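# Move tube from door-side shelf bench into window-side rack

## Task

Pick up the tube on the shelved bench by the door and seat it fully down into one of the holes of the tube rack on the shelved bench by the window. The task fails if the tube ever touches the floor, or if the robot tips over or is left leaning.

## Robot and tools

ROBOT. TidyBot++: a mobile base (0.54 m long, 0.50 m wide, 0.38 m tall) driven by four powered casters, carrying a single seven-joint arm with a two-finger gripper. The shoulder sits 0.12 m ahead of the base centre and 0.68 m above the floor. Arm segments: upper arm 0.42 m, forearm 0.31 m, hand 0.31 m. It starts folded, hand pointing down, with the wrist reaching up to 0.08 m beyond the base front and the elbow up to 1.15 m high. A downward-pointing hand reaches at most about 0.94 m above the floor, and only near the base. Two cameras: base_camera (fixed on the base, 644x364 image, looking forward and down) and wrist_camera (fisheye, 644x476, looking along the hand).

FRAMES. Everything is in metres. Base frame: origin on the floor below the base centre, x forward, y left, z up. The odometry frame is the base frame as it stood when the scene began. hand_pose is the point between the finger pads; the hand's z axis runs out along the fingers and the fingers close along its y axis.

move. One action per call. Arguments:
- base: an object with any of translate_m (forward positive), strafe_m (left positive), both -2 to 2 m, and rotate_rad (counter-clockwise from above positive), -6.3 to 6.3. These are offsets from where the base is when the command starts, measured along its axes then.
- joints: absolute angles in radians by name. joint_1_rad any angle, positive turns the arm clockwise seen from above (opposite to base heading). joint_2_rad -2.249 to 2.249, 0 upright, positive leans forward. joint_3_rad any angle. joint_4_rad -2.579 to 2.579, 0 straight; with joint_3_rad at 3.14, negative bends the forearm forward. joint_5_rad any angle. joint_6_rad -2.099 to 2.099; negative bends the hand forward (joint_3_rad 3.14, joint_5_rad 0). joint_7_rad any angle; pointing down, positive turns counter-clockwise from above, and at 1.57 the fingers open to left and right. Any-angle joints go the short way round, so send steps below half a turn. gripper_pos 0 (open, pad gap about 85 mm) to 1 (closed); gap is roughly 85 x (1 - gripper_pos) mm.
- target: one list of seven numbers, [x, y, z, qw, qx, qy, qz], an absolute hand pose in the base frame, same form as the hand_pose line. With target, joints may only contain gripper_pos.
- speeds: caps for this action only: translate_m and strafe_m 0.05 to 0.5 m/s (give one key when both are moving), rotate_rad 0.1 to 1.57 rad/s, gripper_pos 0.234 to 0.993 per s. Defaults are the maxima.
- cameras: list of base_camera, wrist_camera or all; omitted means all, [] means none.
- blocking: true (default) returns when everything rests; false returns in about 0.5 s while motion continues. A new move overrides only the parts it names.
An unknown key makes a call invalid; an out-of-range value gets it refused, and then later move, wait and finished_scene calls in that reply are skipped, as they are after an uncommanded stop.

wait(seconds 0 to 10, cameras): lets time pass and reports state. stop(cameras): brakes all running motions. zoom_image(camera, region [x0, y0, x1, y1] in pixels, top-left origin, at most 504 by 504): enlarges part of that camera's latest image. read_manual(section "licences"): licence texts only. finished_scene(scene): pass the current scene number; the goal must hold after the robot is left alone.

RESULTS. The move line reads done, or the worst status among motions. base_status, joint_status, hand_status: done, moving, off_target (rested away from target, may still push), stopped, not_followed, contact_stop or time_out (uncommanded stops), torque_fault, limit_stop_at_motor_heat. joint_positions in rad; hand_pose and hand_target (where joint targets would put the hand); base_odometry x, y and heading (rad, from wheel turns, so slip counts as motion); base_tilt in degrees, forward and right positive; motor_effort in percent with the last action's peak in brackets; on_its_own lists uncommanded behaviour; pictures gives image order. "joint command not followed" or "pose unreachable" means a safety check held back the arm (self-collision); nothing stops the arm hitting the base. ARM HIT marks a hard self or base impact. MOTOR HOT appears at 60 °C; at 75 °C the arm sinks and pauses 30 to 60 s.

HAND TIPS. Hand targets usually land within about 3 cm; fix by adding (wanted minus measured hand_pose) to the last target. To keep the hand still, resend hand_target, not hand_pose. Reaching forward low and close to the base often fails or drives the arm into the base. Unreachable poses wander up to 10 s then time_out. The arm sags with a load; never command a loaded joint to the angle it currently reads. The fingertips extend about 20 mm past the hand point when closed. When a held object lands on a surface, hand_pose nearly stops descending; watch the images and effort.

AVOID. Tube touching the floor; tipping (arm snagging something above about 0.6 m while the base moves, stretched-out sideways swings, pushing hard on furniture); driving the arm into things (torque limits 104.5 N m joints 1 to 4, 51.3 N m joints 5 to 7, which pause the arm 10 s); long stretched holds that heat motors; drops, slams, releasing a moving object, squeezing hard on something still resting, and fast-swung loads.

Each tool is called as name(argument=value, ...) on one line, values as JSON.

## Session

move()

Scene clock: 0.00 s.
base_odometry: x=+0.000 y=+0.000 heading=+0.000
base_tilt: forward=+0.1 right=+0.3
base_status: not commanded
joint_positions: joint_1_rad=-0.033 joint_2_rad=-0.370 joint_3_rad=+3.139 joint_4_rad=-2.551 joint_5_rad=-0.047 joint_6_rad=-0.863 joint_7_rad=+1.584 gripper_pos=+0.000
joint_status: not commanded
motor_effort: joint_1_rad=+0 joint_2_rad=-1 joint_3_rad=+0 joint_4_rad=+13 joint_5_rad=+0 joint_6_rad=+1 joint_7_rad=-1
hand_pose: x=+0.2544 y=+0.0171 z=+0.5844 quat_wxyz=(-0.019, +0.999, +0.010, +0.048) (m; base frame)
hand_target: x=+0.2536 y=+0.0171 z=+0.5839 quat_wxyz=(-0.019, +0.999, +0.010, +0.048) (m; base frame)
hand_status: not commanded
pictures: base_camera, wrist_camera
camera_calibration:
wrist_camera: T_world_to_cam=[[0.0249035, -0.999532, 0.0177369, -0.00958229], [-0.99562, -0.0263975, -0.0896834, 0.358512], [0.0901097, -0.0154258, -0.995812, 0.694939], [0, 0, 0, 1]] pos_world=[0.294559, 0.010606, 0.724351]

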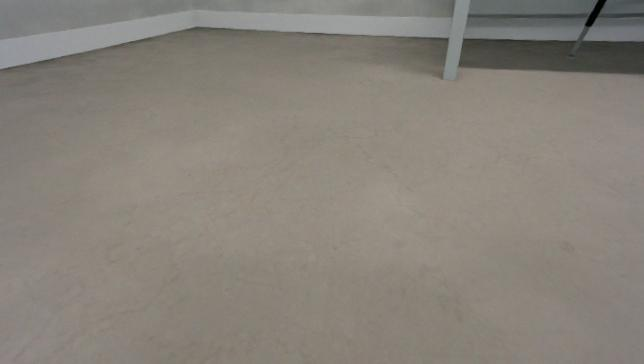

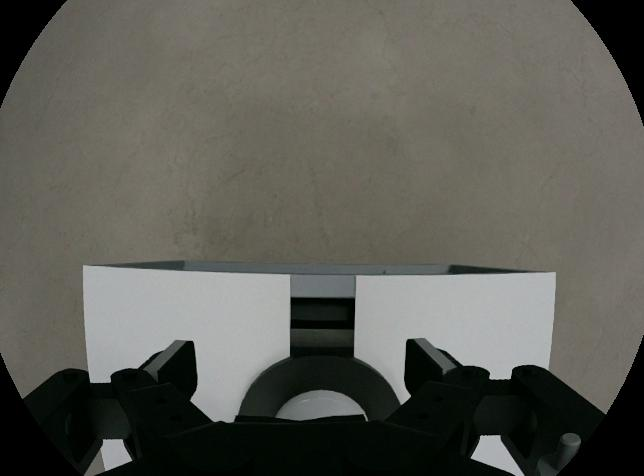

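move(joints={"joint_6_rad": 0.45}, cameras=["wrist_camera"])

Scene clock: 8.23 s.
move: done
base_odometry: x=+0.000 y=+0.000 heading=+0.000
base_tilt: forward=+0.0 right=+0.3
base_status: not commanded
joint_positions: joint_1_rad=-0.033 joint_2_rad=-0.370 joint_3_rad=+3.139 joint_4_rad=-2.551 joint_5_rad=-0.047 joint_6_rad=+0.398 joint_7_rad=+1.584 gripper_pos=+0.000
joint_status: all done
motor_effort: joint_1_rad=+0(1) joint_2_rad=-5(6) joint_3_rad=+0(1) joint_4_rad=+18(18) joint_5_rad=+0(1) joint_6_rad=+9(10) joint_7_rad=-1(2)
hand_pose: x=+0.5287 y=+0.0103 z=+0.8284 quat_wxyz=(-0.013, +0.778, -0.003, +0.628) (m; base frame)
hand_target: x=+0.5313 y=+0.0097 z=+0.8434 quat_wxyz=(-0.013, +0.762, -0.004, +0.647) (m; base frame)
hand_status: not commanded
pictures: wrist_camera
camera_calibration:
wrist_camera: T_world_to_cam=[[-0.0390919, -0.999223, -0.00498123, 0.0250887], [-0.218651, 0.0134182, -0.975711, 0.976097], [0.97502, -0.0370533, -0.219006, -0.198014], [0, 0, 0, 1]] pos_world=[0.407473, 0.00463469, 0.909147]

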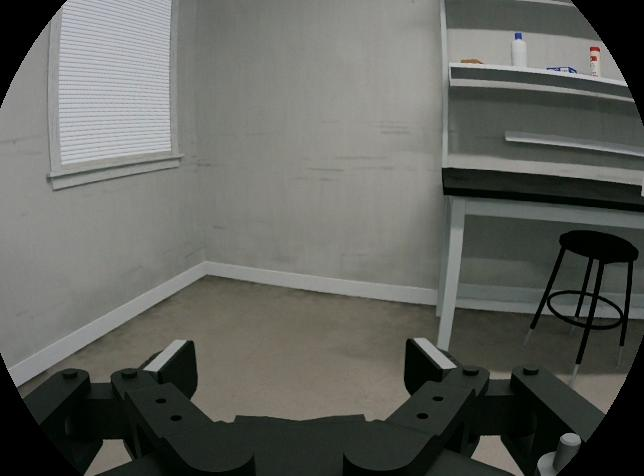

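move(joints={"joint_1_rad": 1.05}, cameras=["wrist_camera"])

move(joints={"joint_1_rad": 2.1}, cameras=["wrist_camera"])

move(joints={"joint_1_rad": 3.14}, cameras=["wrist_camera"])

move(joints={"joint_1_rad": -2.1}, cameras=["wrist_camera"])

Scene clock: 15.10 s.
move: done
base_odometry: x=+0.000 y=+0.000 heading=+0.000
base_tilt: forward=+0.0 right=+0.3
base_status: not commanded
joint_positions: joint_1_rad=+1.037 joint_2_rad=-0.370 joint_3_rad=+3.139 joint_4_rad=-2.551 joint_5_rad=-0.047 joint_6_rad=+0.398 joint_7_rad=+1.584 gripper_pos=+0.000
joint_status: all done
motor_effort: joint_1_rad=+0(2) joint_2_rad=-5(6) joint_3_rad=+0(1) joint_4_rad=+18(18) joint_5_rad=+0(1) joint_6_rad=+9(10) joint_7_rad=+0(2)
hand_pose: x=+0.3248 y=-0.3544 z=+0.8284 quat_wxyz=(+0.309, +0.668, -0.399, +0.547) (m; base frame)
hand_target: x=+0.3208 y=-0.3597 z=+0.8434 quat_wxyz=(+0.323, +0.651, -0.396, +0.561) (m; base frame)
hand_status: not commanded
pictures: wrist_camera
camera_calibration:
wrist_camera: T_world_to_cam=[[-0.895154, -0.445729, -0.00498123, 0.12696], [-0.0932691, 0.198215, -0.975711, 0.961177], [0.43589, -0.872947, -0.219006, -0.133857], [0, 0, 0, 1]] pos_world=[0.261644, -0.250781, 0.909147]

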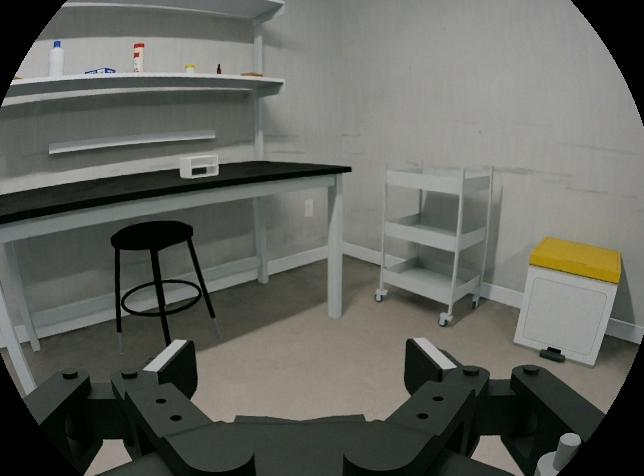

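Scene clock: 17.43 s.
move: done
base_odometry: x=+0.000 y=+0.000 heading=+0.000
base_tilt: forward=+0.1 right=+0.3
base_status: not commanded
joint_positions: joint_1_rad=+2.087 joint_2_rad=-0.370 joint_3_rad=+3.139 joint_4_rad=-2.551 joint_5_rad=-0.047 joint_6_rad=+0.398 joint_7_rad=+1.584 gripper_pos=+0.000
joint_status: all done
motor_effort: joint_1_rad=+0(2) joint_2_rad=-5(6) joint_3_rad=+0(1) joint_4_rad=+18(18) joint_5_rad=+0(1) joint_6_rad=+9(10) joint_7_rad=-1(2)
hand_pose: x=-0.0859 y=-0.3549 z=+0.8284 quat_wxyz=(+0.541, +0.378, -0.680, +0.318) (m; base frame)
hand_target: x=-0.0925 y=-0.3540 z=+0.8434 quat_wxyz=(+0.561, +0.365, -0.669, +0.324) (m; base frame)
hand_status: not commanded
pictures: wrist_camera
camera_calibration:
wrist_camera: T_world_to_cam=[[-0.832049, 0.55468, -0.00498412, 0.119453], [0.125495, 0.179481, -0.975724, 0.935149], [-0.54032, -0.812475, -0.218947, -0.0177428], [0, 0, 0, 1]] pos_world=[-0.0275523, -0.248516, 0.909158]

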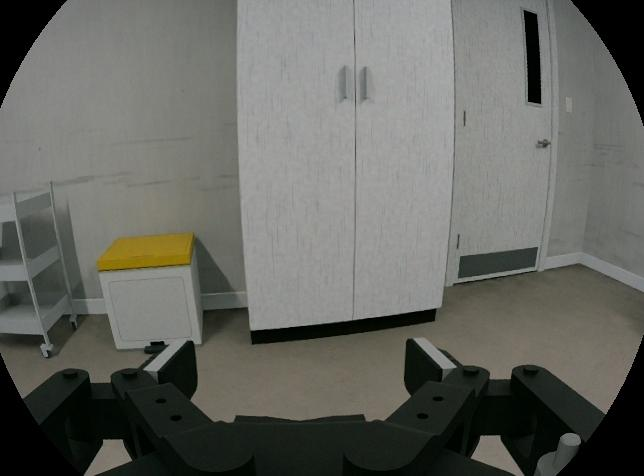

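Scene clock: 19.77 s.
move: done
base_odometry: x=+0.000 y=+0.000 heading=+0.000
base_tilt: forward=+0.0 right=+0.3
base_status: not commanded
joint_positions: joint_1_rad=+3.127 joint_2_rad=-0.370 joint_3_rad=+3.139 joint_4_rad=-2.551 joint_5_rad=-0.047 joint_6_rad=+0.398 joint_7_rad=+1.584 gripper_pos=+0.000
joint_status: all done
motor_effort: joint_1_rad=-1(1) joint_2_rad=-5(6) joint_3_rad=+0(1) joint_4_rad=+18(18) joint_5_rad=+0(1) joint_6_rad=+9(10) joint_7_rad=-1(2)
hand_pose: x=-0.2908 y=-0.0029 z=+0.8284 quat_wxyz=(+0.628, -0.010, -0.778, +0.007) (m; base frame)
hand_target: x=-0.2934 y=+0.0032 z=+0.8434 quat_wxyz=(+0.648, -0.016, -0.762, +0.002) (m; base frame)
hand_status: not commanded
pictures: wrist_camera
camera_calibration:
wrist_camera: T_world_to_cam=[[0.0572342, 0.998348, -0.00498412, 0.0136287], [0.218312, -0.0173868, -0.975724, 0.924104], [-0.974199, 0.0547567, -0.218947, 0.0338888], [0, 0, 0, 1]] pos_world=[-0.169509, 0.000605411, 0.909158]

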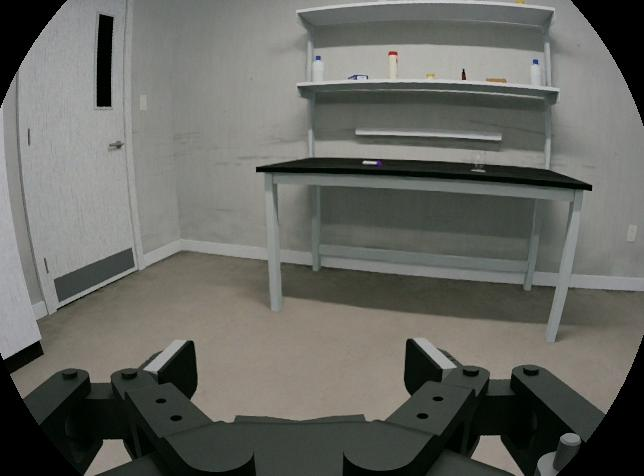

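Scene clock: 22.10 s.
move: done
base_odometry: x=+0.000 y=+0.000 heading=+0.000
base_tilt: forward=+0.1 right=+0.2
base_status: not commanded
joint_positions: joint_1_rad=+4.170 joint_2_rad=-0.370 joint_3_rad=+3.139 joint_4_rad=-2.551 joint_5_rad=-0.047 joint_6_rad=+0.398 joint_7_rad=+1.584 gripper_pos=+0.000
joint_status: all done
motor_effort: joint_1_rad=+0(1) joint_2_rad=-6(6) joint_3_rad=+0(1) joint_4_rad=+18(18) joint_5_rad=-1(1) joint_6_rad=+9(10) joint_7_rad=-1(2)
hand_pose: x=-0.0898 y=+0.3526 z=+0.8284 quat_wxyz=(+0.548, -0.397, -0.669, -0.307) (m; base frame)
hand_target: x=-0.0859 y=+0.3579 z=+0.8434 quat_wxyz=(+0.563, -0.393, -0.653, -0.321) (m; base frame)
hand_status: not commanded
pictures: wrist_camera
camera_calibration:
wrist_camera: T_world_to_cam=[[0.89139, 0.453209, -0.00498412, -0.0856359], [0.0948961, -0.197376, -0.975724, 0.938791], [-0.443191, 0.869278, -0.218947, -0.0293012], [0, 0, 0, 1]] pos_world=[-0.0257386, 0.249577, 0.909158]

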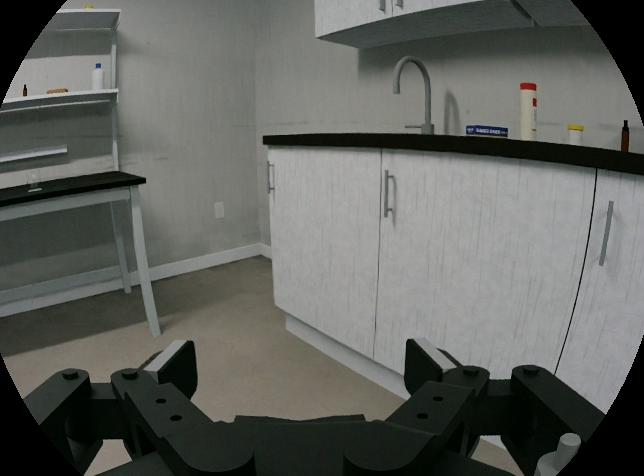

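move(joints={"joint_1_rad": 3.14}, cameras=["wrist_camera"])

zoom_image(camera="wrist_camera", region=[330, 110, 530, 230])

Scene clock: 52.53 s.
move: done
base_odometry: x=+0.000 y=+0.000 heading=+0.000
base_tilt: forward=+0.1 right=+0.2
base_status: not commanded
joint_positions: joint_1_rad=+3.153 joint_2_rad=-0.370 joint_3_rad=+3.139 joint_4_rad=-2.551 joint_5_rad=-0.047 joint_6_rad=+0.398 joint_7_rad=+1.584 gripper_pos=+0.000
joint_status: all done
motor_effort: joint_1_rad=+0(2) joint_2_rad=-5(6) joint_3_rad=+0(1) joint_4_rad=+18(18) joint_5_rad=+1(1) joint_6_rad=+9(10) joint_7_rad=-1(2)
hand_pose: x=-0.2907 y=+0.0080 z=+0.8284 quat_wxyz=(+0.628, -0.021, -0.778, -0.001) (m; base frame)
hand_target: x=-0.2934 y=+0.0032 z=+0.8434 quat_wxyz=(+0.648, -0.016, -0.762, +0.002) (m; base frame)
hand_status: not commanded
pictures: wrist_camera
camera_calibration:
wrist_camera: T_world_to_cam=[[0.0836168, 0.996486, -0.00498412, 0.0104891], [0.217776, -0.0231542, -0.975724, 0.924168], [-0.97241, 0.0805015, -0.218947, 0.0336759], [0, 0, 0, 1]] pos_world=[-0.169392, 0.00823518, 0.909158]

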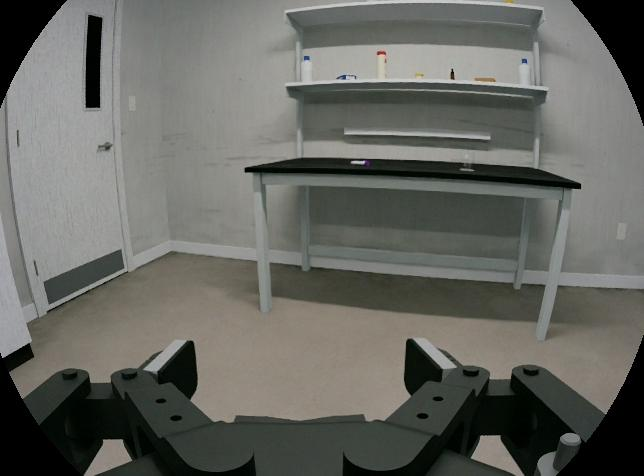

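Scaled by 2.520.

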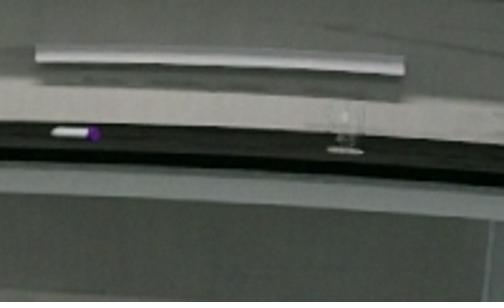

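move(base={"translate_m": -1.05, "strafe_m": 0.03, "rotate_rad": 2.756}, joints={"joint_1_rad": 0.0, "joint_2_rad": -0.213, "joint_4_rad": -1.667, "joint_6_rad": -0.815}, cameras=["wrist_camera"])

Scene clock: 261.23 s.
move: done
base_odometry: x=-1.050 y=+0.030 heading=+2.757
base_tilt: forward=+0.0 right=+0.3
base_status: done
joint_positions: joint_1_rad=+6.270 joint_2_rad=-0.230 joint_3_rad=+3.139 joint_4_rad=-1.690 joint_5_rad=-0.047 joint_6_rad=-0.753 joint_7_rad=+1.584 gripper_pos=+0.000
joint_status: all done
motor_effort: joint_1_rad=+0(2) joint_2_rad=-12(15) joint_3_rad=+0(1) joint_4_rad=+20(21) joint_5_rad=-1(1) joint_6_rad=+7(10) joint_7_rad=+0(2)
hand_pose: x=+0.5845 y=+0.0188 z=+0.9397 quat_wxyz=(+0.022, -0.894, -0.005, -0.447) (m; base frame)
hand_target: x=+0.5806 y=+0.0132 z=+0.9298 quat_wxyz=(+0.020, -0.906, +0.000, -0.423) (m; base frame)
hand_status: not commanded
pictures: wrist_camera
camera_calibration:
wrist_camera: T_world_to_cam=[[-0.00878208, -0.999956, 0.00338622, 0.0107452], [-0.605742, 0.00262552, -0.795657, 1.15409], [0.795613, -0.0090387, -0.605738, 0.24002], [0, 0, 0, 1]] pos_world=[0.508211, 0.00988412, 1.06361]

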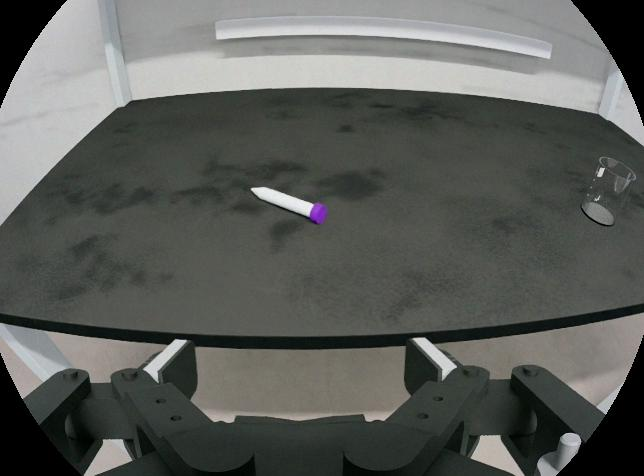

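move(base={"translate_m": 0.27}, joints={"joint_1_rad": 0.235, "joint_2_rad": 0.342, "joint_3_rad": 3.1416, "joint_4_rad": -0.909, "joint_5_rad": -0.377, "joint_6_rad": -1.734, "joint_7_rad": 2.7, "gripper_pos": 0.5}, cameras=["wrist_camera"])

Scene clock: 349.17 s.
move: done
base_odometry: x=-1.300 y=+0.131 heading=+2.757
base_tilt: forward=+0.2 right=+0.3
base_status: done
joint_positions: joint_1_rad=+6.505 joint_2_rad=+0.310 joint_3_rad=+3.139 joint_4_rad=-0.931 joint_5_rad=-0.333 joint_6_rad=-1.681 joint_7_rad=+2.640 gripper_pos=+0.499
joint_status: all done
motor_effort: joint_1_rad=+0(1) joint_2_rad=-26(29) joint_3_rad=-1(2) joint_4_rad=+16(22) joint_5_rad=-3(4) joint_6_rad=+2(9) joint_7_rad=-1(3)
hand_pose: x=+0.6177 y=-0.0064 z=+0.8967 quat_wxyz=(+0.065, -0.878, -0.437, -0.184) (m; base frame)
hand_target: x=+0.6137 y=-0.0008 z=+0.8901 quat_wxyz=(+0.093, -0.864, -0.464, -0.174) (m; base frame)
hand_status: not commanded
pictures: wrist_camera
camera_calibration:
wrist_camera: T_world_to_cam=[[0.780274, -0.617537, 0.0991021, -0.584816], [-0.546481, -0.750222, -0.372189, 0.718849], [0.304189, 0.236252, -0.922851, 0.776752], [0, 0, 0, 1]] pos_world=[0.612874, -0.00535757, 1.04233]

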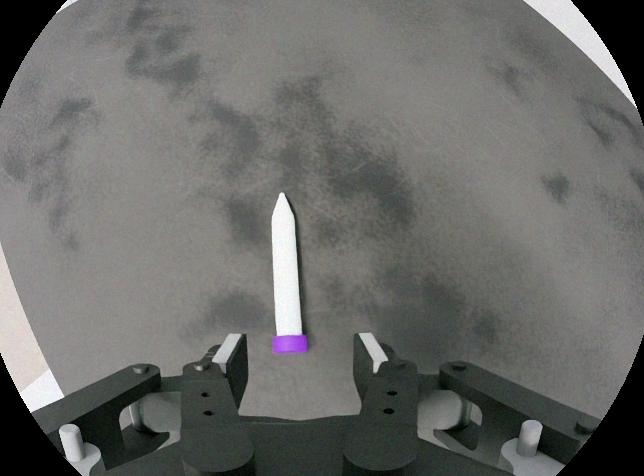

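move(joints={"joint_1_rad": 0.24, "joint_2_rad": 0.374, "joint_3_rad": 3.1416, "joint_4_rad": -1.131, "joint_5_rad": -0.416, "joint_6_rad": -1.514, "joint_7_rad": 2.825, "gripper_pos": 0.5}, cameras=["wrist_camera"])

Scene clock: 413.43 s.
move: done
base_odometry: x=-1.300 y=+0.131 heading=+2.757
base_tilt: forward=+0.1 right=+0.3
base_status: not commanded
joint_positions: joint_1_rad=+6.509 joint_2_rad=+0.351 joint_3_rad=+3.139 joint_4_rad=-1.106 joint_5_rad=-0.372 joint_6_rad=-1.563 joint_7_rad=+2.765 gripper_pos=+0.499
joint_status: all done
motor_effort: joint_1_rad=+0(1) joint_2_rad=-27(30) joint_3_rad=-1(2) joint_4_rad=+16(18) joint_5_rad=-3(4) joint_6_rad=+1(3) joint_7_rad=-1(3)
hand_pose: x=+0.6243 y=+0.0026 z=+0.8248 quat_wxyz=(+0.102, -0.863, -0.466, -0.166) (m; base frame)
hand_target: x=+0.6384 y=+0.0035 z=+0.8118 quat_wxyz=(+0.111, -0.853, -0.475, -0.184) (m; base frame)
hand_status: not commanded
pictures: wrist_camera
camera_calibration:
wrist_camera: T_world_to_cam=[[0.83144, -0.554767, 0.0306839, -0.552942], [-0.505152, -0.777769, -0.374029, 0.678229], [0.231364, 0.295483, -0.926909, 0.754951], [0, 0, 0, 1]] pos_world=[0.627678, -0.00232402, 0.970415]

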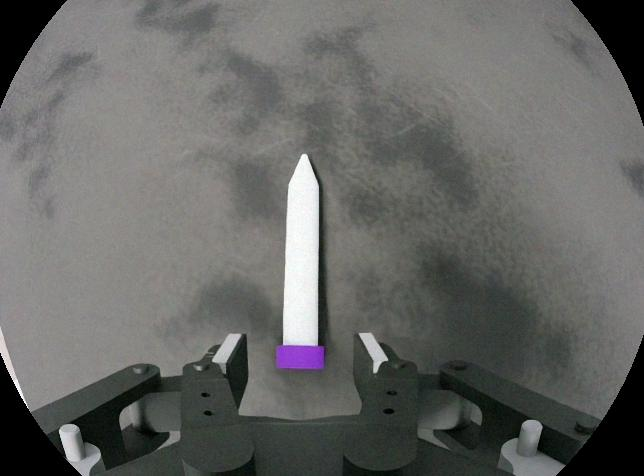

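move(joints={"joint_2_rad": 0.3715, "joint_4_rad": -1.1664, "joint_6_rad": -1.483, "joint_7_rad": 2.837}, cameras=["wrist_camera"])

Scene clock: 450.80 s.
move: done
base_odometry: x=-1.300 y=+0.131 heading=+2.757
base_tilt: forward=+0.1 right=+0.2
base_status: not commanded
joint_positions: joint_1_rad=+6.509 joint_2_rad=+0.352 joint_3_rad=+3.139 joint_4_rad=-1.142 joint_5_rad=-0.374 joint_6_rad=-1.531 joint_7_rad=+2.780 gripper_pos=+0.499
joint_status: all done
motor_effort: joint_1_rad=+0(1) joint_2_rad=-28(29) joint_3_rad=-1(1) joint_4_rad=+16(17) joint_5_rad=-4(4) joint_6_rad=+1(2) joint_7_rad=-1(2)
hand_pose: x=+0.6253 y=+0.0028 z=+0.8136 quat_wxyz=(+0.103, -0.862, -0.467, -0.166) (m; base frame)
hand_target: x=+0.6382 y=+0.0033 z=+0.8017 quat_wxyz=(+0.110, -0.854, -0.474, -0.184) (m; base frame)
hand_status: not commanded
pictures: wrist_camera
camera_calibration:
wrist_camera: T_world_to_cam=[[0.83245, -0.553298, 0.0297988, -0.55328], [-0.50378, -0.77815, -0.375084, 0.674726], [0.230721, 0.297227, -0.926512, 0.744342], [0, 0, 0, 1]] pos_world=[0.628756, -0.00232878, 0.959208]

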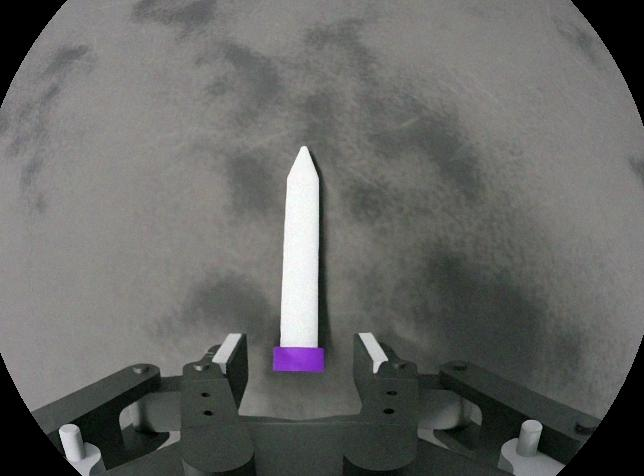

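zoom_image(camera="wrist_camera", region=[190, 320, 410, 400])

Scaled by 2.291.

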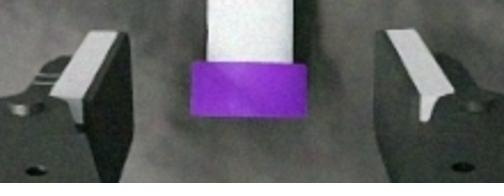

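move(joints={"joint_2_rad": 0.3705, "joint_4_rad": -1.1806, "joint_6_rad": -1.4707, "joint_7_rad": 2.842}, cameras=["wrist_camera"])

zoom_image(camera="wrist_camera", region=[190, 320, 410, 400])

Scene clock: 471.10 s.
move: done
base_odometry: x=-1.300 y=+0.131 heading=+2.757
base_tilt: forward=+0.1 right=+0.3
base_status: not commanded
joint_positions: joint_1_rad=+6.509 joint_2_rad=+0.352 joint_3_rad=+3.139 joint_4_rad=-1.155 joint_5_rad=-0.374 joint_6_rad=-1.518 joint_7_rad=+2.785 gripper_pos=+0.499
joint_status: all done
motor_effort: joint_1_rad=+0(1) joint_2_rad=-28(29) joint_3_rad=-1(1) joint_4_rad=+17(17) joint_5_rad=-4(5) joint_6_rad=+1(2) joint_7_rad=-2(2)
hand_pose: x=+0.6258 y=+0.0026 z=+0.8095 quat_wxyz=(+0.103, -0.862, -0.467, -0.166) (m; base frame)
hand_target: x=+0.6380 y=+0.0032 z=+0.7977 quat_wxyz=(+0.110, -0.854, -0.474, -0.184) (m; base frame)
hand_status: not commanded
pictures: wrist_camera
camera_calibration:
wrist_camera: T_world_to_cam=[[0.832543, -0.553114, 0.0306112, -0.554359], [-0.50333, -0.778375, -0.375222, 0.673153], [0.231367, 0.296981, -0.92643, 0.740036], [0, 0, 0, 1]] pos_world=[0.629126, -0.00243493, 0.955142]

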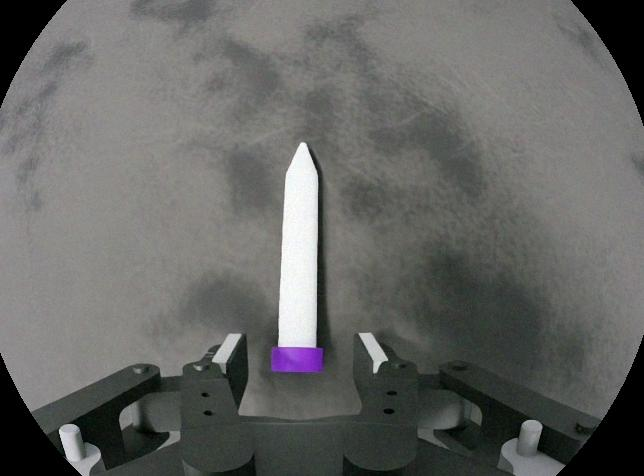

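Scaled by 2.291.

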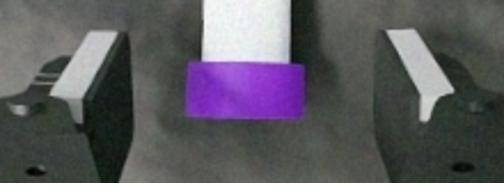

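move(joints={"gripper_pos": 0.775}, speeds={"gripper_pos": 0.234}, cameras=["wrist_camera"])

zoom_image(camera="wrist_camera", region=[200, 280, 400, 440])

Scene clock: 480.07 s.
move: done
base_odometry: x=-1.300 y=+0.131 heading=+2.757
base_tilt: forward=+0.2 right=+0.3
base_status: not commanded
joint_positions: joint_1_rad=+6.509 joint_2_rad=+0.352 joint_3_rad=+3.139 joint_4_rad=-1.155 joint_5_rad=-0.374 joint_6_rad=-1.518 joint_7_rad=+2.785 gripper_pos=+0.773
joint_status: all done
motor_effort: joint_1_rad=+0(1) joint_2_rad=-28(28) joint_3_rad=-1(2) joint_4_rad=+16(17) joint_5_rad=-4(4) joint_6_rad=+1(2) joint_7_rad=-1(2)
hand_pose: x=+0.6258 y=+0.0026 z=+0.8095 quat_wxyz=(+0.103, -0.862, -0.467, -0.166) (m; base frame)
hand_target: x=+0.6380 y=+0.0032 z=+0.7977 quat_wxyz=(+0.110, -0.854, -0.474, -0.184) (m; base frame)
hand_status: not commanded
pictures: wrist_camera
camera_calibration:
wrist_camera: T_world_to_cam=[[0.832527, -0.553138, 0.0306112, -0.554357], [-0.503353, -0.77836, -0.375222, 0.673155], [0.231376, 0.296974, -0.92643, 0.740035], [0, 0, 0, 1]] pos_world=[0.629126, -0.00244992, 0.955142]

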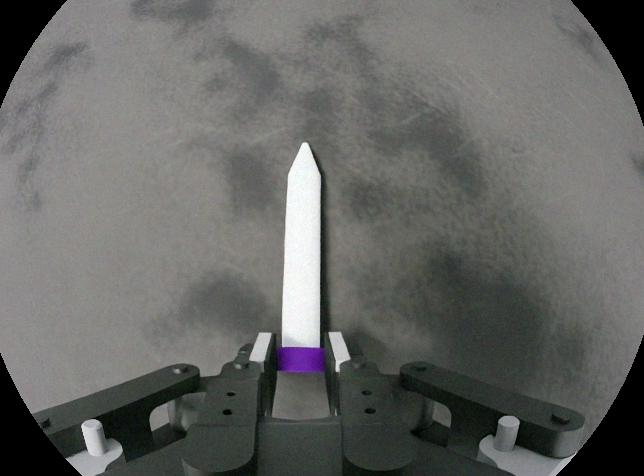

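Scaled by 2.520.

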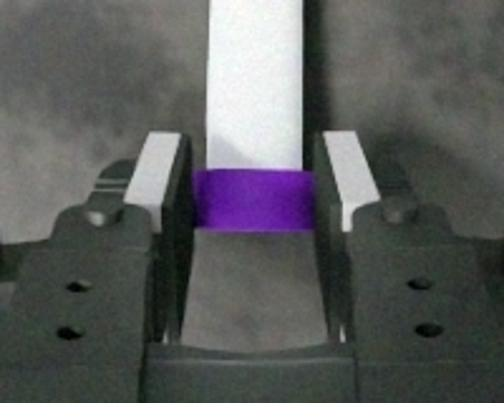

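move(joints={"gripper_pos": 0.785}, speeds={"gripper_pos": 0.234}, cameras=[])

Scene clock: 486.70 s.
move: done
base_odometry: x=-1.300 y=+0.131 heading=+2.757
base_tilt: forward=+0.0 right=+0.4
base_status: not commanded
joint_positions: joint_1_rad=+6.509 joint_2_rad=+0.352 joint_3_rad=+3.139 joint_4_rad=-1.155 joint_5_rad=-0.374 joint_6_rad=-1.518 joint_7_rad=+2.785 gripper_pos=+0.784
joint_status: all done
motor_effort: joint_1_rad=+0(1) joint_2_rad=-28(28) joint_3_rad=-1(1) joint_4_rad=+16(16) joint_5_rad=-3(4) joint_6_rad=+1(1) joint_7_rad=+0(2)
hand_pose: x=+0.6258 y=+0.0026 z=+0.8095 quat_wxyz=(+0.103, -0.862, -0.467, -0.166) (m; base frame)
hand_target: x=+0.6380 y=+0.0032 z=+0.7977 quat_wxyz=(+0.110, -0.854, -0.474, -0.184) (m; base frame)
hand_status: not commanded
pictures: none
No camera images: "cameras" was empty.

move(cameras=["wrist_camera"])

zoom_image(camera="wrist_camera", region=[250, 320, 350, 400])

Scene clock: 509.10 s.
base_odometry: x=-1.300 y=+0.131 heading=+2.757
base_tilt: forward=+0.1 right=+0.3
base_status: not commanded
joint_positions: joint_1_rad=+6.509 joint_2_rad=+0.352 joint_3_rad=+3.139 joint_4_rad=-1.155 joint_5_rad=-0.374 joint_6_rad=-1.518 joint_7_rad=+2.785 gripper_pos=+0.785
joint_status: all done
motor_effort: joint_1_rad=+0(1) joint_2_rad=-27(28) joint_3_rad=-1(1) joint_4_rad=+16(16) joint_5_rad=-3(4) joint_6_rad=+1(1) joint_7_rad=-1(2)
hand_pose: x=+0.6258 y=+0.0026 z=+0.8095 quat_wxyz=(+0.103, -0.862, -0.467, -0.166) (m; base frame)
hand_target: x=+0.6380 y=+0.0032 z=+0.7977 quat_wxyz=(+0.110, -0.854, -0.474, -0.184) (m; base frame)
hand_status: not commanded
pictures: wrist_camera
camera_calibration:
wrist_camera: T_world_to_cam=[[0.832513, -0.553157, 0.0306653, -0.55442], [-0.503336, -0.778336, -0.375295, 0.673205], [0.231465, 0.297003, -0.926398, 0.739962], [0, 0, 0, 1]] pos_world=[0.629134, -0.00247236, 0.955151]

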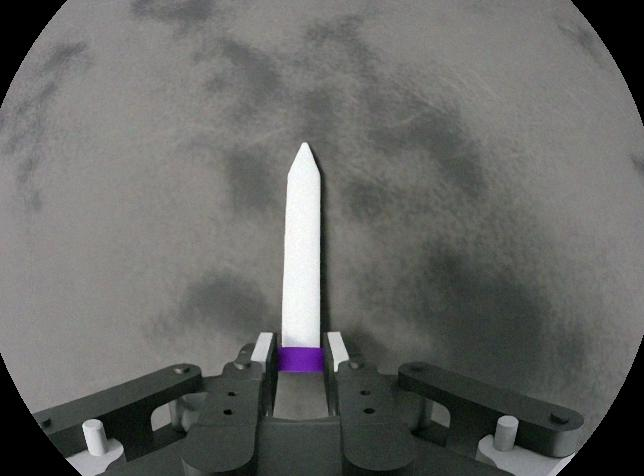

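Scaled by 5.040.

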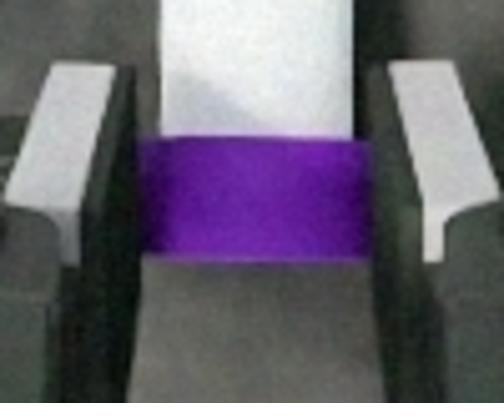

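move(joints={"gripper_pos": 0.5}, speeds={"gripper_pos": 0.5}, cameras=[])

move(joints={"joint_2_rad": 0.369, "joint_4_rad": -1.204, "joint_6_rad": -1.45, "joint_7_rad": 2.85}, cameras=["wrist_camera"])

zoom_image(camera="wrist_camera", region=[190, 320, 410, 400])

Scene clock: 523.23 s.
move: done
base_odometry: x=-1.300 y=+0.131 heading=+2.757
base_tilt: forward=+0.0 right=+0.3
base_status: not commanded
joint_positions: joint_1_rad=+6.509 joint_2_rad=+0.352 joint_3_rad=+3.139 joint_4_rad=-1.155 joint_5_rad=-0.374 joint_6_rad=-1.518 joint_7_rad=+2.785 gripper_pos=+0.499
joint_status: all done
motor_effort: joint_1_rad=+0(1) joint_2_rad=-28(28) joint_3_rad=-1(2) joint_4_rad=+16(17) joint_5_rad=-4(4) joint_6_rad=+1(2) joint_7_rad=+0(2)
hand_pose: x=+0.6258 y=+0.0026 z=+0.8095 quat_wxyz=(+0.103, -0.862, -0.467, -0.166) (m; base frame)
hand_target: x=+0.6380 y=+0.0032 z=+0.7977 quat_wxyz=(+0.110, -0.854, -0.474, -0.184) (m; base frame)
hand_status: not commanded
pictures: none
No camera images: "cameras" was empty.

Scene clock: 523.83 s.
move: done
base_odometry: x=-1.300 y=+0.131 heading=+2.757
base_tilt: forward=+0.2 right=+0.3
base_status: not commanded
joint_positions: joint_1_rad=+6.509 joint_2_rad=+0.352 joint_3_rad=+3.139 joint_4_rad=-1.179 joint_5_rad=-0.375 joint_6_rad=-1.497 joint_7_rad=+2.793 gripper_pos=+0.499
joint_status: all done
motor_effort: joint_1_rad=+0(1) joint_2_rad=-28(29) joint_3_rad=-1(2) joint_4_rad=+17(18) joint_5_rad=-4(4) joint_6_rad=+1(2) joint_7_rad=+0(2)
hand_pose: x=+0.6258 y=+0.0025 z=+0.8019 quat_wxyz=(+0.103, -0.863, -0.467, -0.165) (m; base frame)
hand_target: x=+0.6376 y=+0.0030 z=+0.7909 quat_wxyz=(+0.110, -0.854, -0.474, -0.184) (m; base frame)
hand_status: not commanded
pictures: wrist_camera
camera_calibration:
wrist_camera: T_world_to_cam=[[0.832379, -0.553425, 0.0294358, -0.553184], [-0.504135, -0.778167, -0.374572, 0.670195], [0.230204, 0.296946, -0.92673, 0.734019], [0, 0, 0, 1]] pos_world=[0.629354, -0.00258687, 0.947557]

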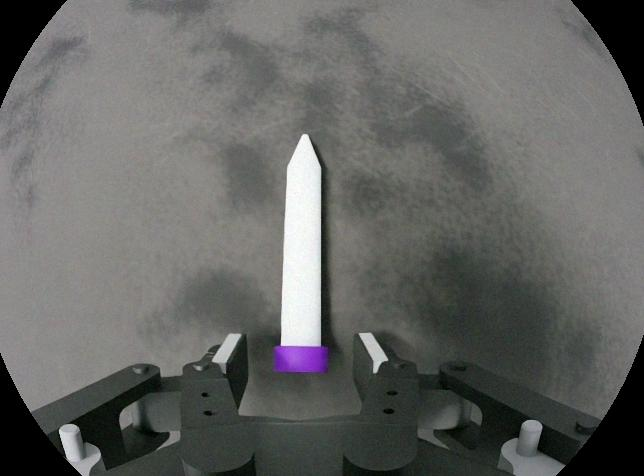

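Scaled by 2.291.

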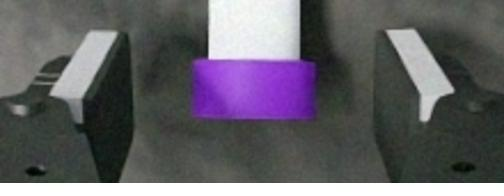

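move(joints={"joint_2_rad": 0.3682, "joint_4_rad": -1.2147, "joint_6_rad": -1.4408, "joint_7_rad": 2.854}, cameras=[])

Scene clock: 532.13 s.
move: done
base_odometry: x=-1.300 y=+0.131 heading=+2.757
base_tilt: forward=+0.1 right=+0.2
base_status: not commanded
joint_positions: joint_1_rad=+6.509 joint_2_rad=+0.352 joint_3_rad=+3.139 joint_4_rad=-1.188 joint_5_rad=-0.375 joint_6_rad=-1.488 joint_7_rad=+2.797 gripper_pos=+0.499
joint_status: all done
motor_effort: joint_1_rad=+0(1) joint_2_rad=-28(29) joint_3_rad=-1(1) joint_4_rad=+16(18) joint_5_rad=-3(4) joint_6_rad=+1(2) joint_7_rad=-1(2)
hand_pose: x=+0.6259 y=+0.0024 z=+0.7989 quat_wxyz=(+0.103, -0.862, -0.467, -0.165) (m; base frame)
hand_target: x=+0.6373 y=+0.0029 z=+0.7879 quat_wxyz=(+0.109, -0.854, -0.474, -0.184) (m; base frame)
hand_status: not commanded
pictures: none
No camera images: "cameras" was empty.

move(joints={"joint_2_rad": 0.3675, "joint_4_rad": -1.2245, "joint_6_rad": -1.4323, "joint_7_rad": 2.857}, cameras=["wrist_camera"])

zoom_image(camera="wrist_camera", region=[190, 320, 410, 400])

Scene clock: 536.13 s.
move: done
base_odometry: x=-1.300 y=+0.131 heading=+2.757
base_tilt: forward=+0.1 right=+0.3
base_status: not commanded
joint_positions: joint_1_rad=+6.509 joint_2_rad=+0.352 joint_3_rad=+3.139 joint_4_rad=-1.197 joint_5_rad=-0.375 joint_6_rad=-1.480 joint_7_rad=+2.800 gripper_pos=+0.499
joint_status: all done
motor_effort: joint_1_rad=+0(1) joint_2_rad=-28(28) joint_3_rad=-1(1) joint_4_rad=+16(18) joint_5_rad=-3(4) joint_6_rad=+1(2) joint_7_rad=-1(2)
hand_pose: x=+0.6259 y=+0.0023 z=+0.7959 quat_wxyz=(+0.103, -0.863, -0.467, -0.165) (m; base frame)
hand_target: x=+0.6370 y=+0.0029 z=+0.7851 quat_wxyz=(+0.109, -0.854, -0.474, -0.184) (m; base frame)
hand_status: not commanded
pictures: wrist_camera
camera_calibration:
wrist_camera: T_world_to_cam=[[0.83243, -0.553352, 0.02936, -0.553121], [-0.504222, -0.778367, -0.374038, 0.667478], [0.229828, 0.296556, -0.926949, 0.728878], [0, 0, 0, 1]] pos_world=[0.629475, -0.00268098, 0.941535]

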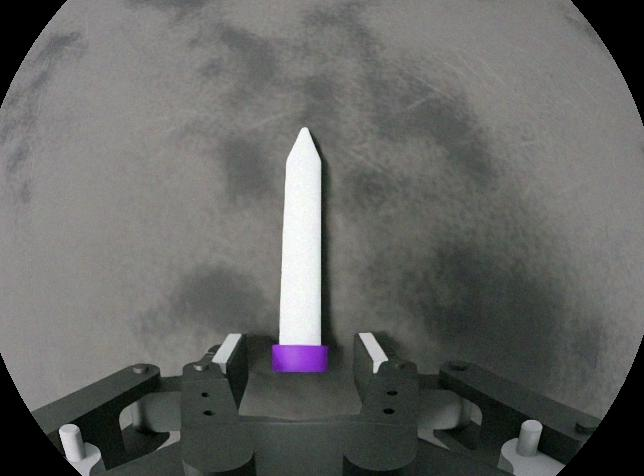

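Scaled by 2.291.

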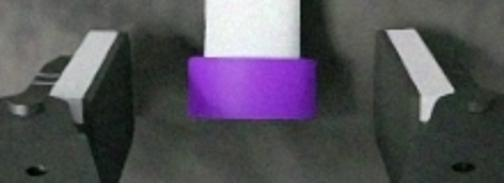

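move(joints={"gripper_pos": 0.75}, speeds={"gripper_pos": 0.234}, cameras=["wrist_camera"])

zoom_image(camera="wrist_camera", region=[250, 320, 350, 400])

Scene clock: 561.27 s.
move: done
base_odometry: x=-1.300 y=+0.131 heading=+2.757
base_tilt: forward=+0.1 right=+0.2
base_status: not commanded
joint_positions: joint_1_rad=+6.509 joint_2_rad=+0.352 joint_3_rad=+3.139 joint_4_rad=-1.197 joint_5_rad=-0.375 joint_6_rad=-1.480 joint_7_rad=+2.800 gripper_pos=+0.750
joint_status: all done
motor_effort: joint_1_rad=+0(1) joint_2_rad=-27(28) joint_3_rad=-1(1) joint_4_rad=+16(17) joint_5_rad=-3(4) joint_6_rad=+1(2) joint_7_rad=+0(2)
hand_pose: x=+0.6259 y=+0.0023 z=+0.7959 quat_wxyz=(+0.103, -0.863, -0.467, -0.165) (m; base frame)
hand_target: x=+0.6370 y=+0.0029 z=+0.7851 quat_wxyz=(+0.109, -0.854, -0.474, -0.184) (m; base frame)
hand_status: not commanded
pictures: wrist_camera
camera_calibration:
wrist_camera: T_world_to_cam=[[0.832413, -0.553377, 0.02936, -0.553119], [-0.504245, -0.778352, -0.374038, 0.667481], [0.229836, 0.29655, -0.926949, 0.728877], [0, 0, 0, 1]] pos_world=[0.629475, -0.00269599, 0.941535]

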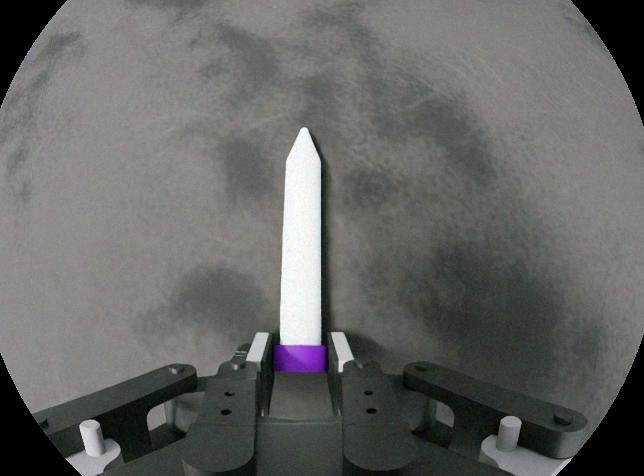

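Scaled by 5.040.

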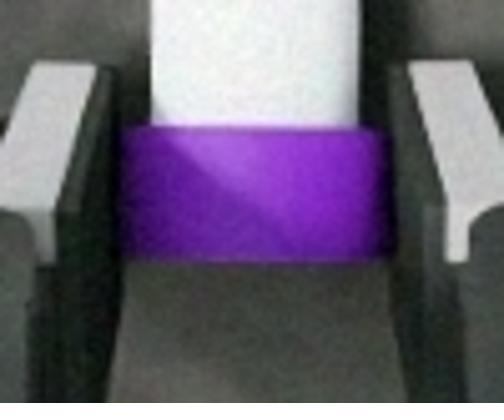

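move(joints={"gripper_pos": 0.768}, speeds={"gripper_pos": 0.234}, cameras=[])

Scene clock: 564.77 s.
move: done
base_odometry: x=-1.300 y=+0.131 heading=+2.757
base_tilt: forward=+0.1 right=+0.3
base_status: not commanded
joint_positions: joint_1_rad=+6.509 joint_2_rad=+0.352 joint_3_rad=+3.139 joint_4_rad=-1.197 joint_5_rad=-0.375 joint_6_rad=-1.480 joint_7_rad=+2.800 gripper_pos=+0.760
joint_status: all done
motor_effort: joint_1_rad=+0(1) joint_2_rad=-27(28) joint_3_rad=+0(1) joint_4_rad=+16(16) joint_5_rad=-4(4) joint_6_rad=+1(1) joint_7_rad=-1(2)
hand_pose: x=+0.6259 y=+0.0023 z=+0.7959 quat_wxyz=(+0.103, -0.863, -0.467, -0.165) (m; base frame)
hand_target: x=+0.6370 y=+0.0029 z=+0.7851 quat_wxyz=(+0.109, -0.854, -0.474, -0.184) (m; base frame)
hand_status: not commanded
pictures: none
No camera images: "cameras" was empty.

move(joints={"gripper_pos": 0.776}, speeds={"gripper_pos": 0.234}, cameras=["wrist_camera"])

zoom_image(camera="wrist_camera", region=[250, 320, 350, 400])

Scene clock: 571.63 s.
move: done
base_odometry: x=-1.300 y=+0.131 heading=+2.757
base_tilt: forward=+0.1 right=+0.3
base_status: not commanded
joint_positions: joint_1_rad=+6.510 joint_2_rad=+0.352 joint_3_rad=+3.139 joint_4_rad=-1.197 joint_5_rad=-0.375 joint_6_rad=-1.480 joint_7_rad=+2.800 gripper_pos=+0.770
joint_status: all done
motor_effort: joint_1_rad=+0(1) joint_2_rad=-26(27) joint_3_rad=-1(1) joint_4_rad=+16(16) joint_5_rad=-3(4) joint_6_rad=+1(2) joint_7_rad=-1(2)
hand_pose: x=+0.6260 y=+0.0023 z=+0.7960 quat_wxyz=(+0.103, -0.863, -0.467, -0.165) (m; base frame)
hand_target: x=+0.6370 y=+0.0029 z=+0.7851 quat_wxyz=(+0.109, -0.854, -0.474, -0.184) (m; base frame)
hand_status: not commanded
pictures: wrist_camera
camera_calibration:
wrist_camera: T_world_to_cam=[[0.832159, -0.553769, 0.0291751, -0.552886], [-0.504518, -0.777886, -0.374639, 0.668158], [0.230159, 0.29704, -0.926711, 0.728556], [0, 0, 0, 1]] pos_world=[0.629503, -0.00283058, 0.94161]

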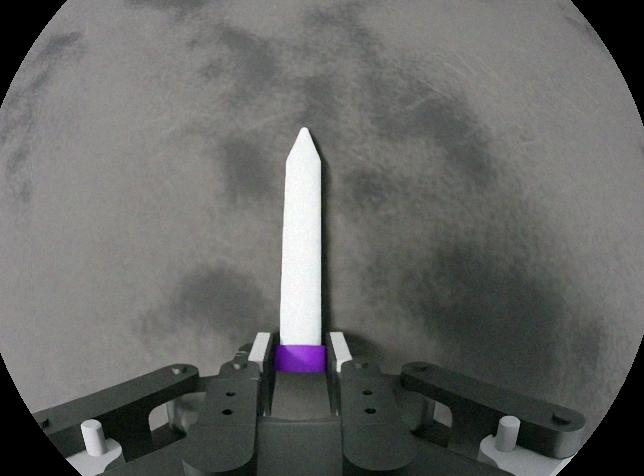

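Scaled by 5.040.

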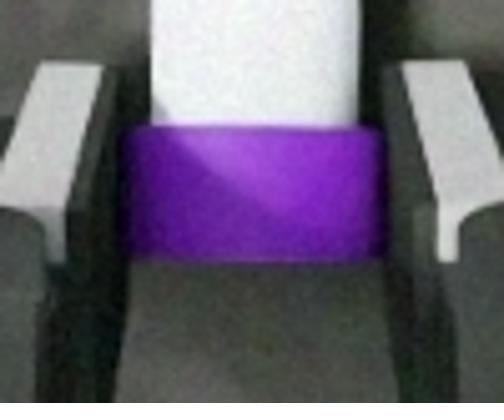

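move(joints={"joint_2_rad": 0.4, "joint_4_rad": -0.8, "joint_6_rad": -1.8, "joint_7_rad": 2.72}, cameras=["wrist_camera"])

Scene clock: 613.60 s.
move: done
base_odometry: x=-1.300 y=+0.131 heading=+2.757
base_tilt: forward=+0.2 right=+0.3
base_status: not commanded
joint_positions: joint_1_rad=+6.510 joint_2_rad=+0.366 joint_3_rad=+3.139 joint_4_rad=-0.821 joint_5_rad=-0.376 joint_6_rad=-1.747 joint_7_rad=+2.776 gripper_pos=+0.772
joint_status: all done
motor_effort: joint_1_rad=+0(1) joint_2_rad=-28(31) joint_3_rad=-1(2) joint_4_rad=+16(18) joint_5_rad=-3(4) joint_6_rad=+3(3) joint_7_rad=-1(3)
hand_pose: x=+0.6300 y=+0.0000 z=+0.9079 quat_wxyz=(+0.069, -0.838, -0.506, -0.195) (m; base frame)
hand_target: x=+0.6257 y=+0.0035 z=+0.8993 quat_wxyz=(+0.107, -0.850, -0.483, -0.179) (m; base frame)
hand_status: not commanded
pictures: wrist_camera
camera_calibration:
wrist_camera: T_world_to_cam=[[0.862396, -0.488375, 0.133277, -0.674314], [-0.407778, -0.826173, -0.388786, 0.662241], [0.299984, 0.28094, -0.911637, 0.774334], [0, 0, 0, 1]] pos_world=[0.619286, 0.000266342, 1.05325]

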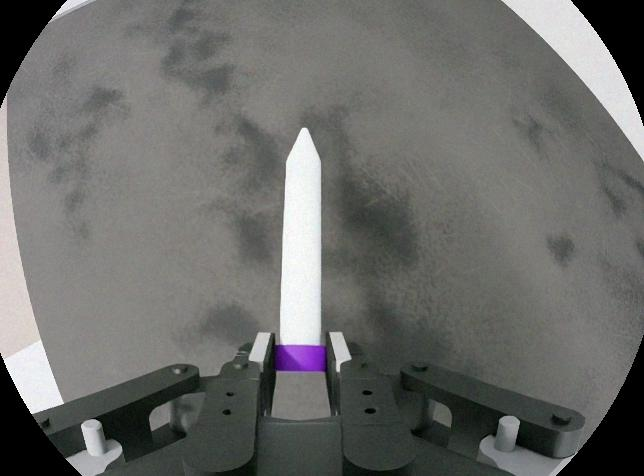

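zoom_image(camera="wrist_camera", region=[254, 115, 354, 195])

zoom_image(camera="wrist_camera", region=[250, 300, 350, 380])

Scaled by 5.040.

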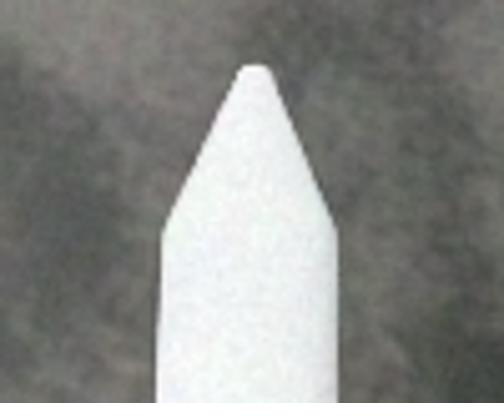

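Scaled by 5.040.

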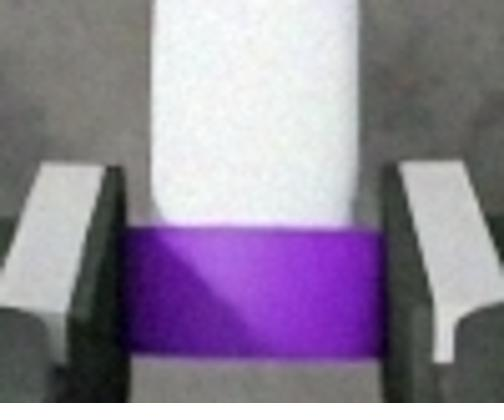

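move(base={"translate_m": -2.0, "strafe_m": 0.485, "rotate_rad": -3.14}, speeds={"rotate_rad": 1.0}, joints={"joint_1_rad": 0.0, "joint_2_rad": -0.31, "joint_3_rad": 3.1416, "joint_4_rad": -1.666, "joint_5_rad": 0.0, "joint_6_rad": -0.578, "joint_7_rad": -1.53}, cameras=["wrist_camera", "base_camera"])

Scene clock: 738.93 s.
move: done
base_odometry: x=+0.372 y=-1.069 heading=-0.383
base_tilt: forward=+0.0 right=+0.3
base_status: done
joint_positions: joint_1_rad=+6.295 joint_2_rad=-0.289 joint_3_rad=+3.140 joint_4_rad=-1.635 joint_5_rad=-0.038 joint_6_rad=-0.630 joint_7_rad=+4.696 gripper_pos=+0.772
joint_status: all done
motor_effort: joint_1_rad=-1(5) joint_2_rad=-10(32) joint_3_rad=+0(2) joint_4_rad=+20(21) joint_5_rad=+0(4) joint_6_rad=+8(9) joint_7_rad=-1(2)
hand_pose: x=+0.5918 y=+0.0041 z=+1.0328 quat_wxyz=(-0.550, -0.017, -0.835, -0.020) (m; base frame)
hand_target: x=+0.5888 y=+0.0013 z=+1.0389 quat_wxyz=(-0.568, +0.017, -0.823, +0.012) (m; base frame)
hand_status: not commanded
pictures: base_camera, wrist_camera
camera_calibration:
wrist_camera: T_world_to_cam=[[-0.0448294, 0.996859, 0.0652899, -0.0550136], [0.386513, -0.0429583, 0.921283, -1.12768], [0.921194, 0.0665359, -0.383373, -0.0138989], [0, 0, 0, 1]] pos_world=[0.4462, 0.00732245, 1.03718]

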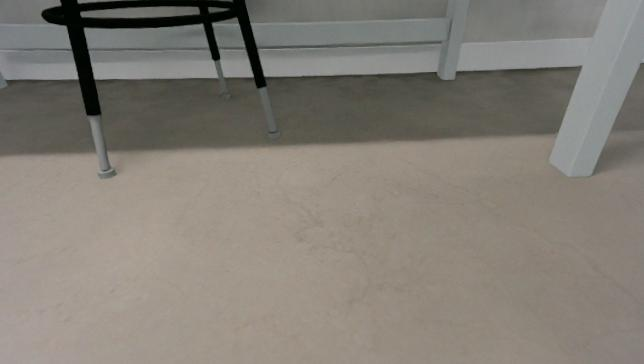

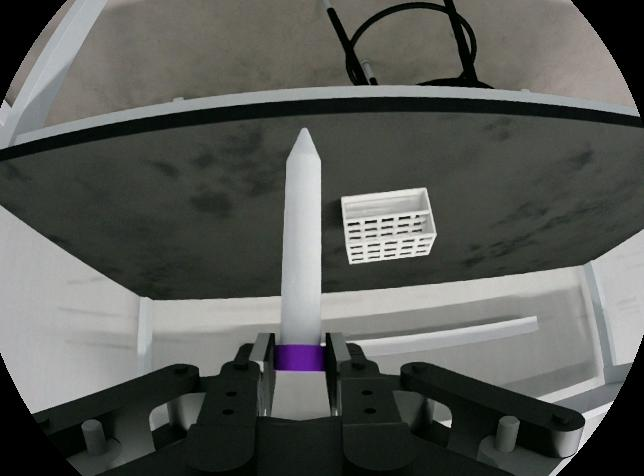

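zoom_image(camera="wrist_camera", region=[330, 175, 450, 275])

Scaled by 4.200.

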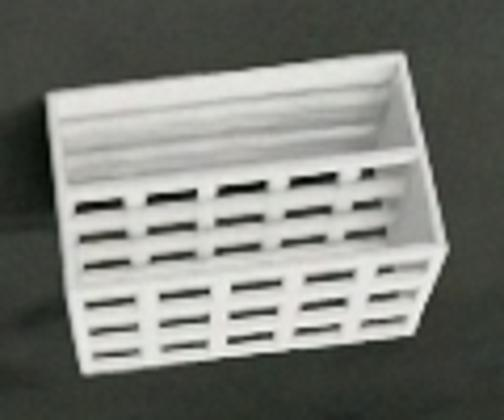

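move(base={"translate_m": 0.355, "strafe_m": 0.05, "rotate_rad": 0.164}, joints={"joint_6_rad": -0.562, "joint_7_rad": -1.468}, cameras=["wrist_camera"])

zoom_image(camera="wrist_camera", region=[220, 40, 420, 200])

Scene clock: 820.70 s.
move: done
base_odometry: x=+0.720 y=-1.155 heading=-0.219
base_tilt: forward=+0.1 right=+0.3
base_status: done
joint_positions: joint_1_rad=+6.287 joint_2_rad=-0.297 joint_3_rad=+3.139 joint_4_rad=-1.636 joint_5_rad=-0.036 joint_6_rad=-0.612 joint_7_rad=+4.769 gripper_pos=+0.772
joint_status: all done
motor_effort: joint_1_rad=+0(2) joint_2_rad=-10(14) joint_3_rad=+0(2) joint_4_rad=+20(21) joint_5_rad=+0(1) joint_6_rad=+9(9) joint_7_rad=+0(2)
hand_pose: x=+0.5910 y=+0.0076 z=+1.0407 quat_wxyz=(-0.561, +0.017, -0.828, +0.000) (m; base frame)
hand_target: x=+0.5905 y=+0.0013 z=+1.0436 quat_wxyz=(-0.574, +0.042, -0.818, +0.030) (m; base frame)
hand_status: not commanded
pictures: wrist_camera
camera_calibration:
wrist_camera: T_world_to_cam=[[-0.0809054, 0.996702, -0.006322, 0.0368006], [0.363375, 0.0354014, 0.93097, -1.13153], [0.928123, 0.0730232, -0.365041, -0.0334873], [0, 0, 0, 1]] pos_world=[0.445229, 0.005824, 1.04143]

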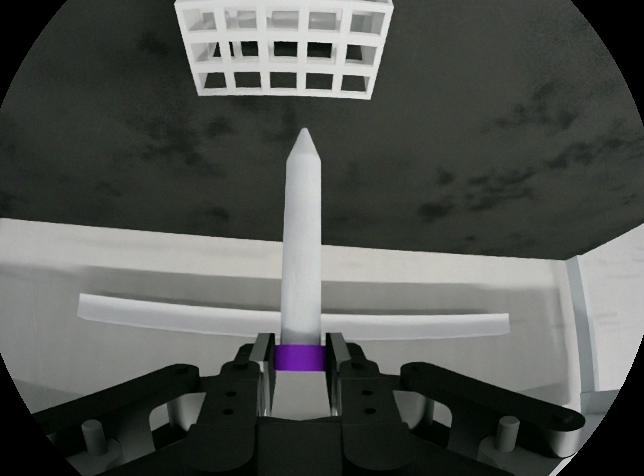

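Scaled by 2.520.

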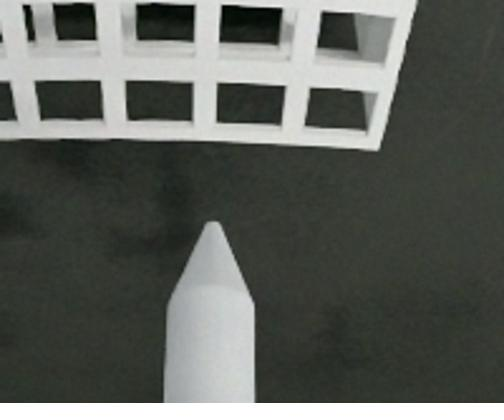

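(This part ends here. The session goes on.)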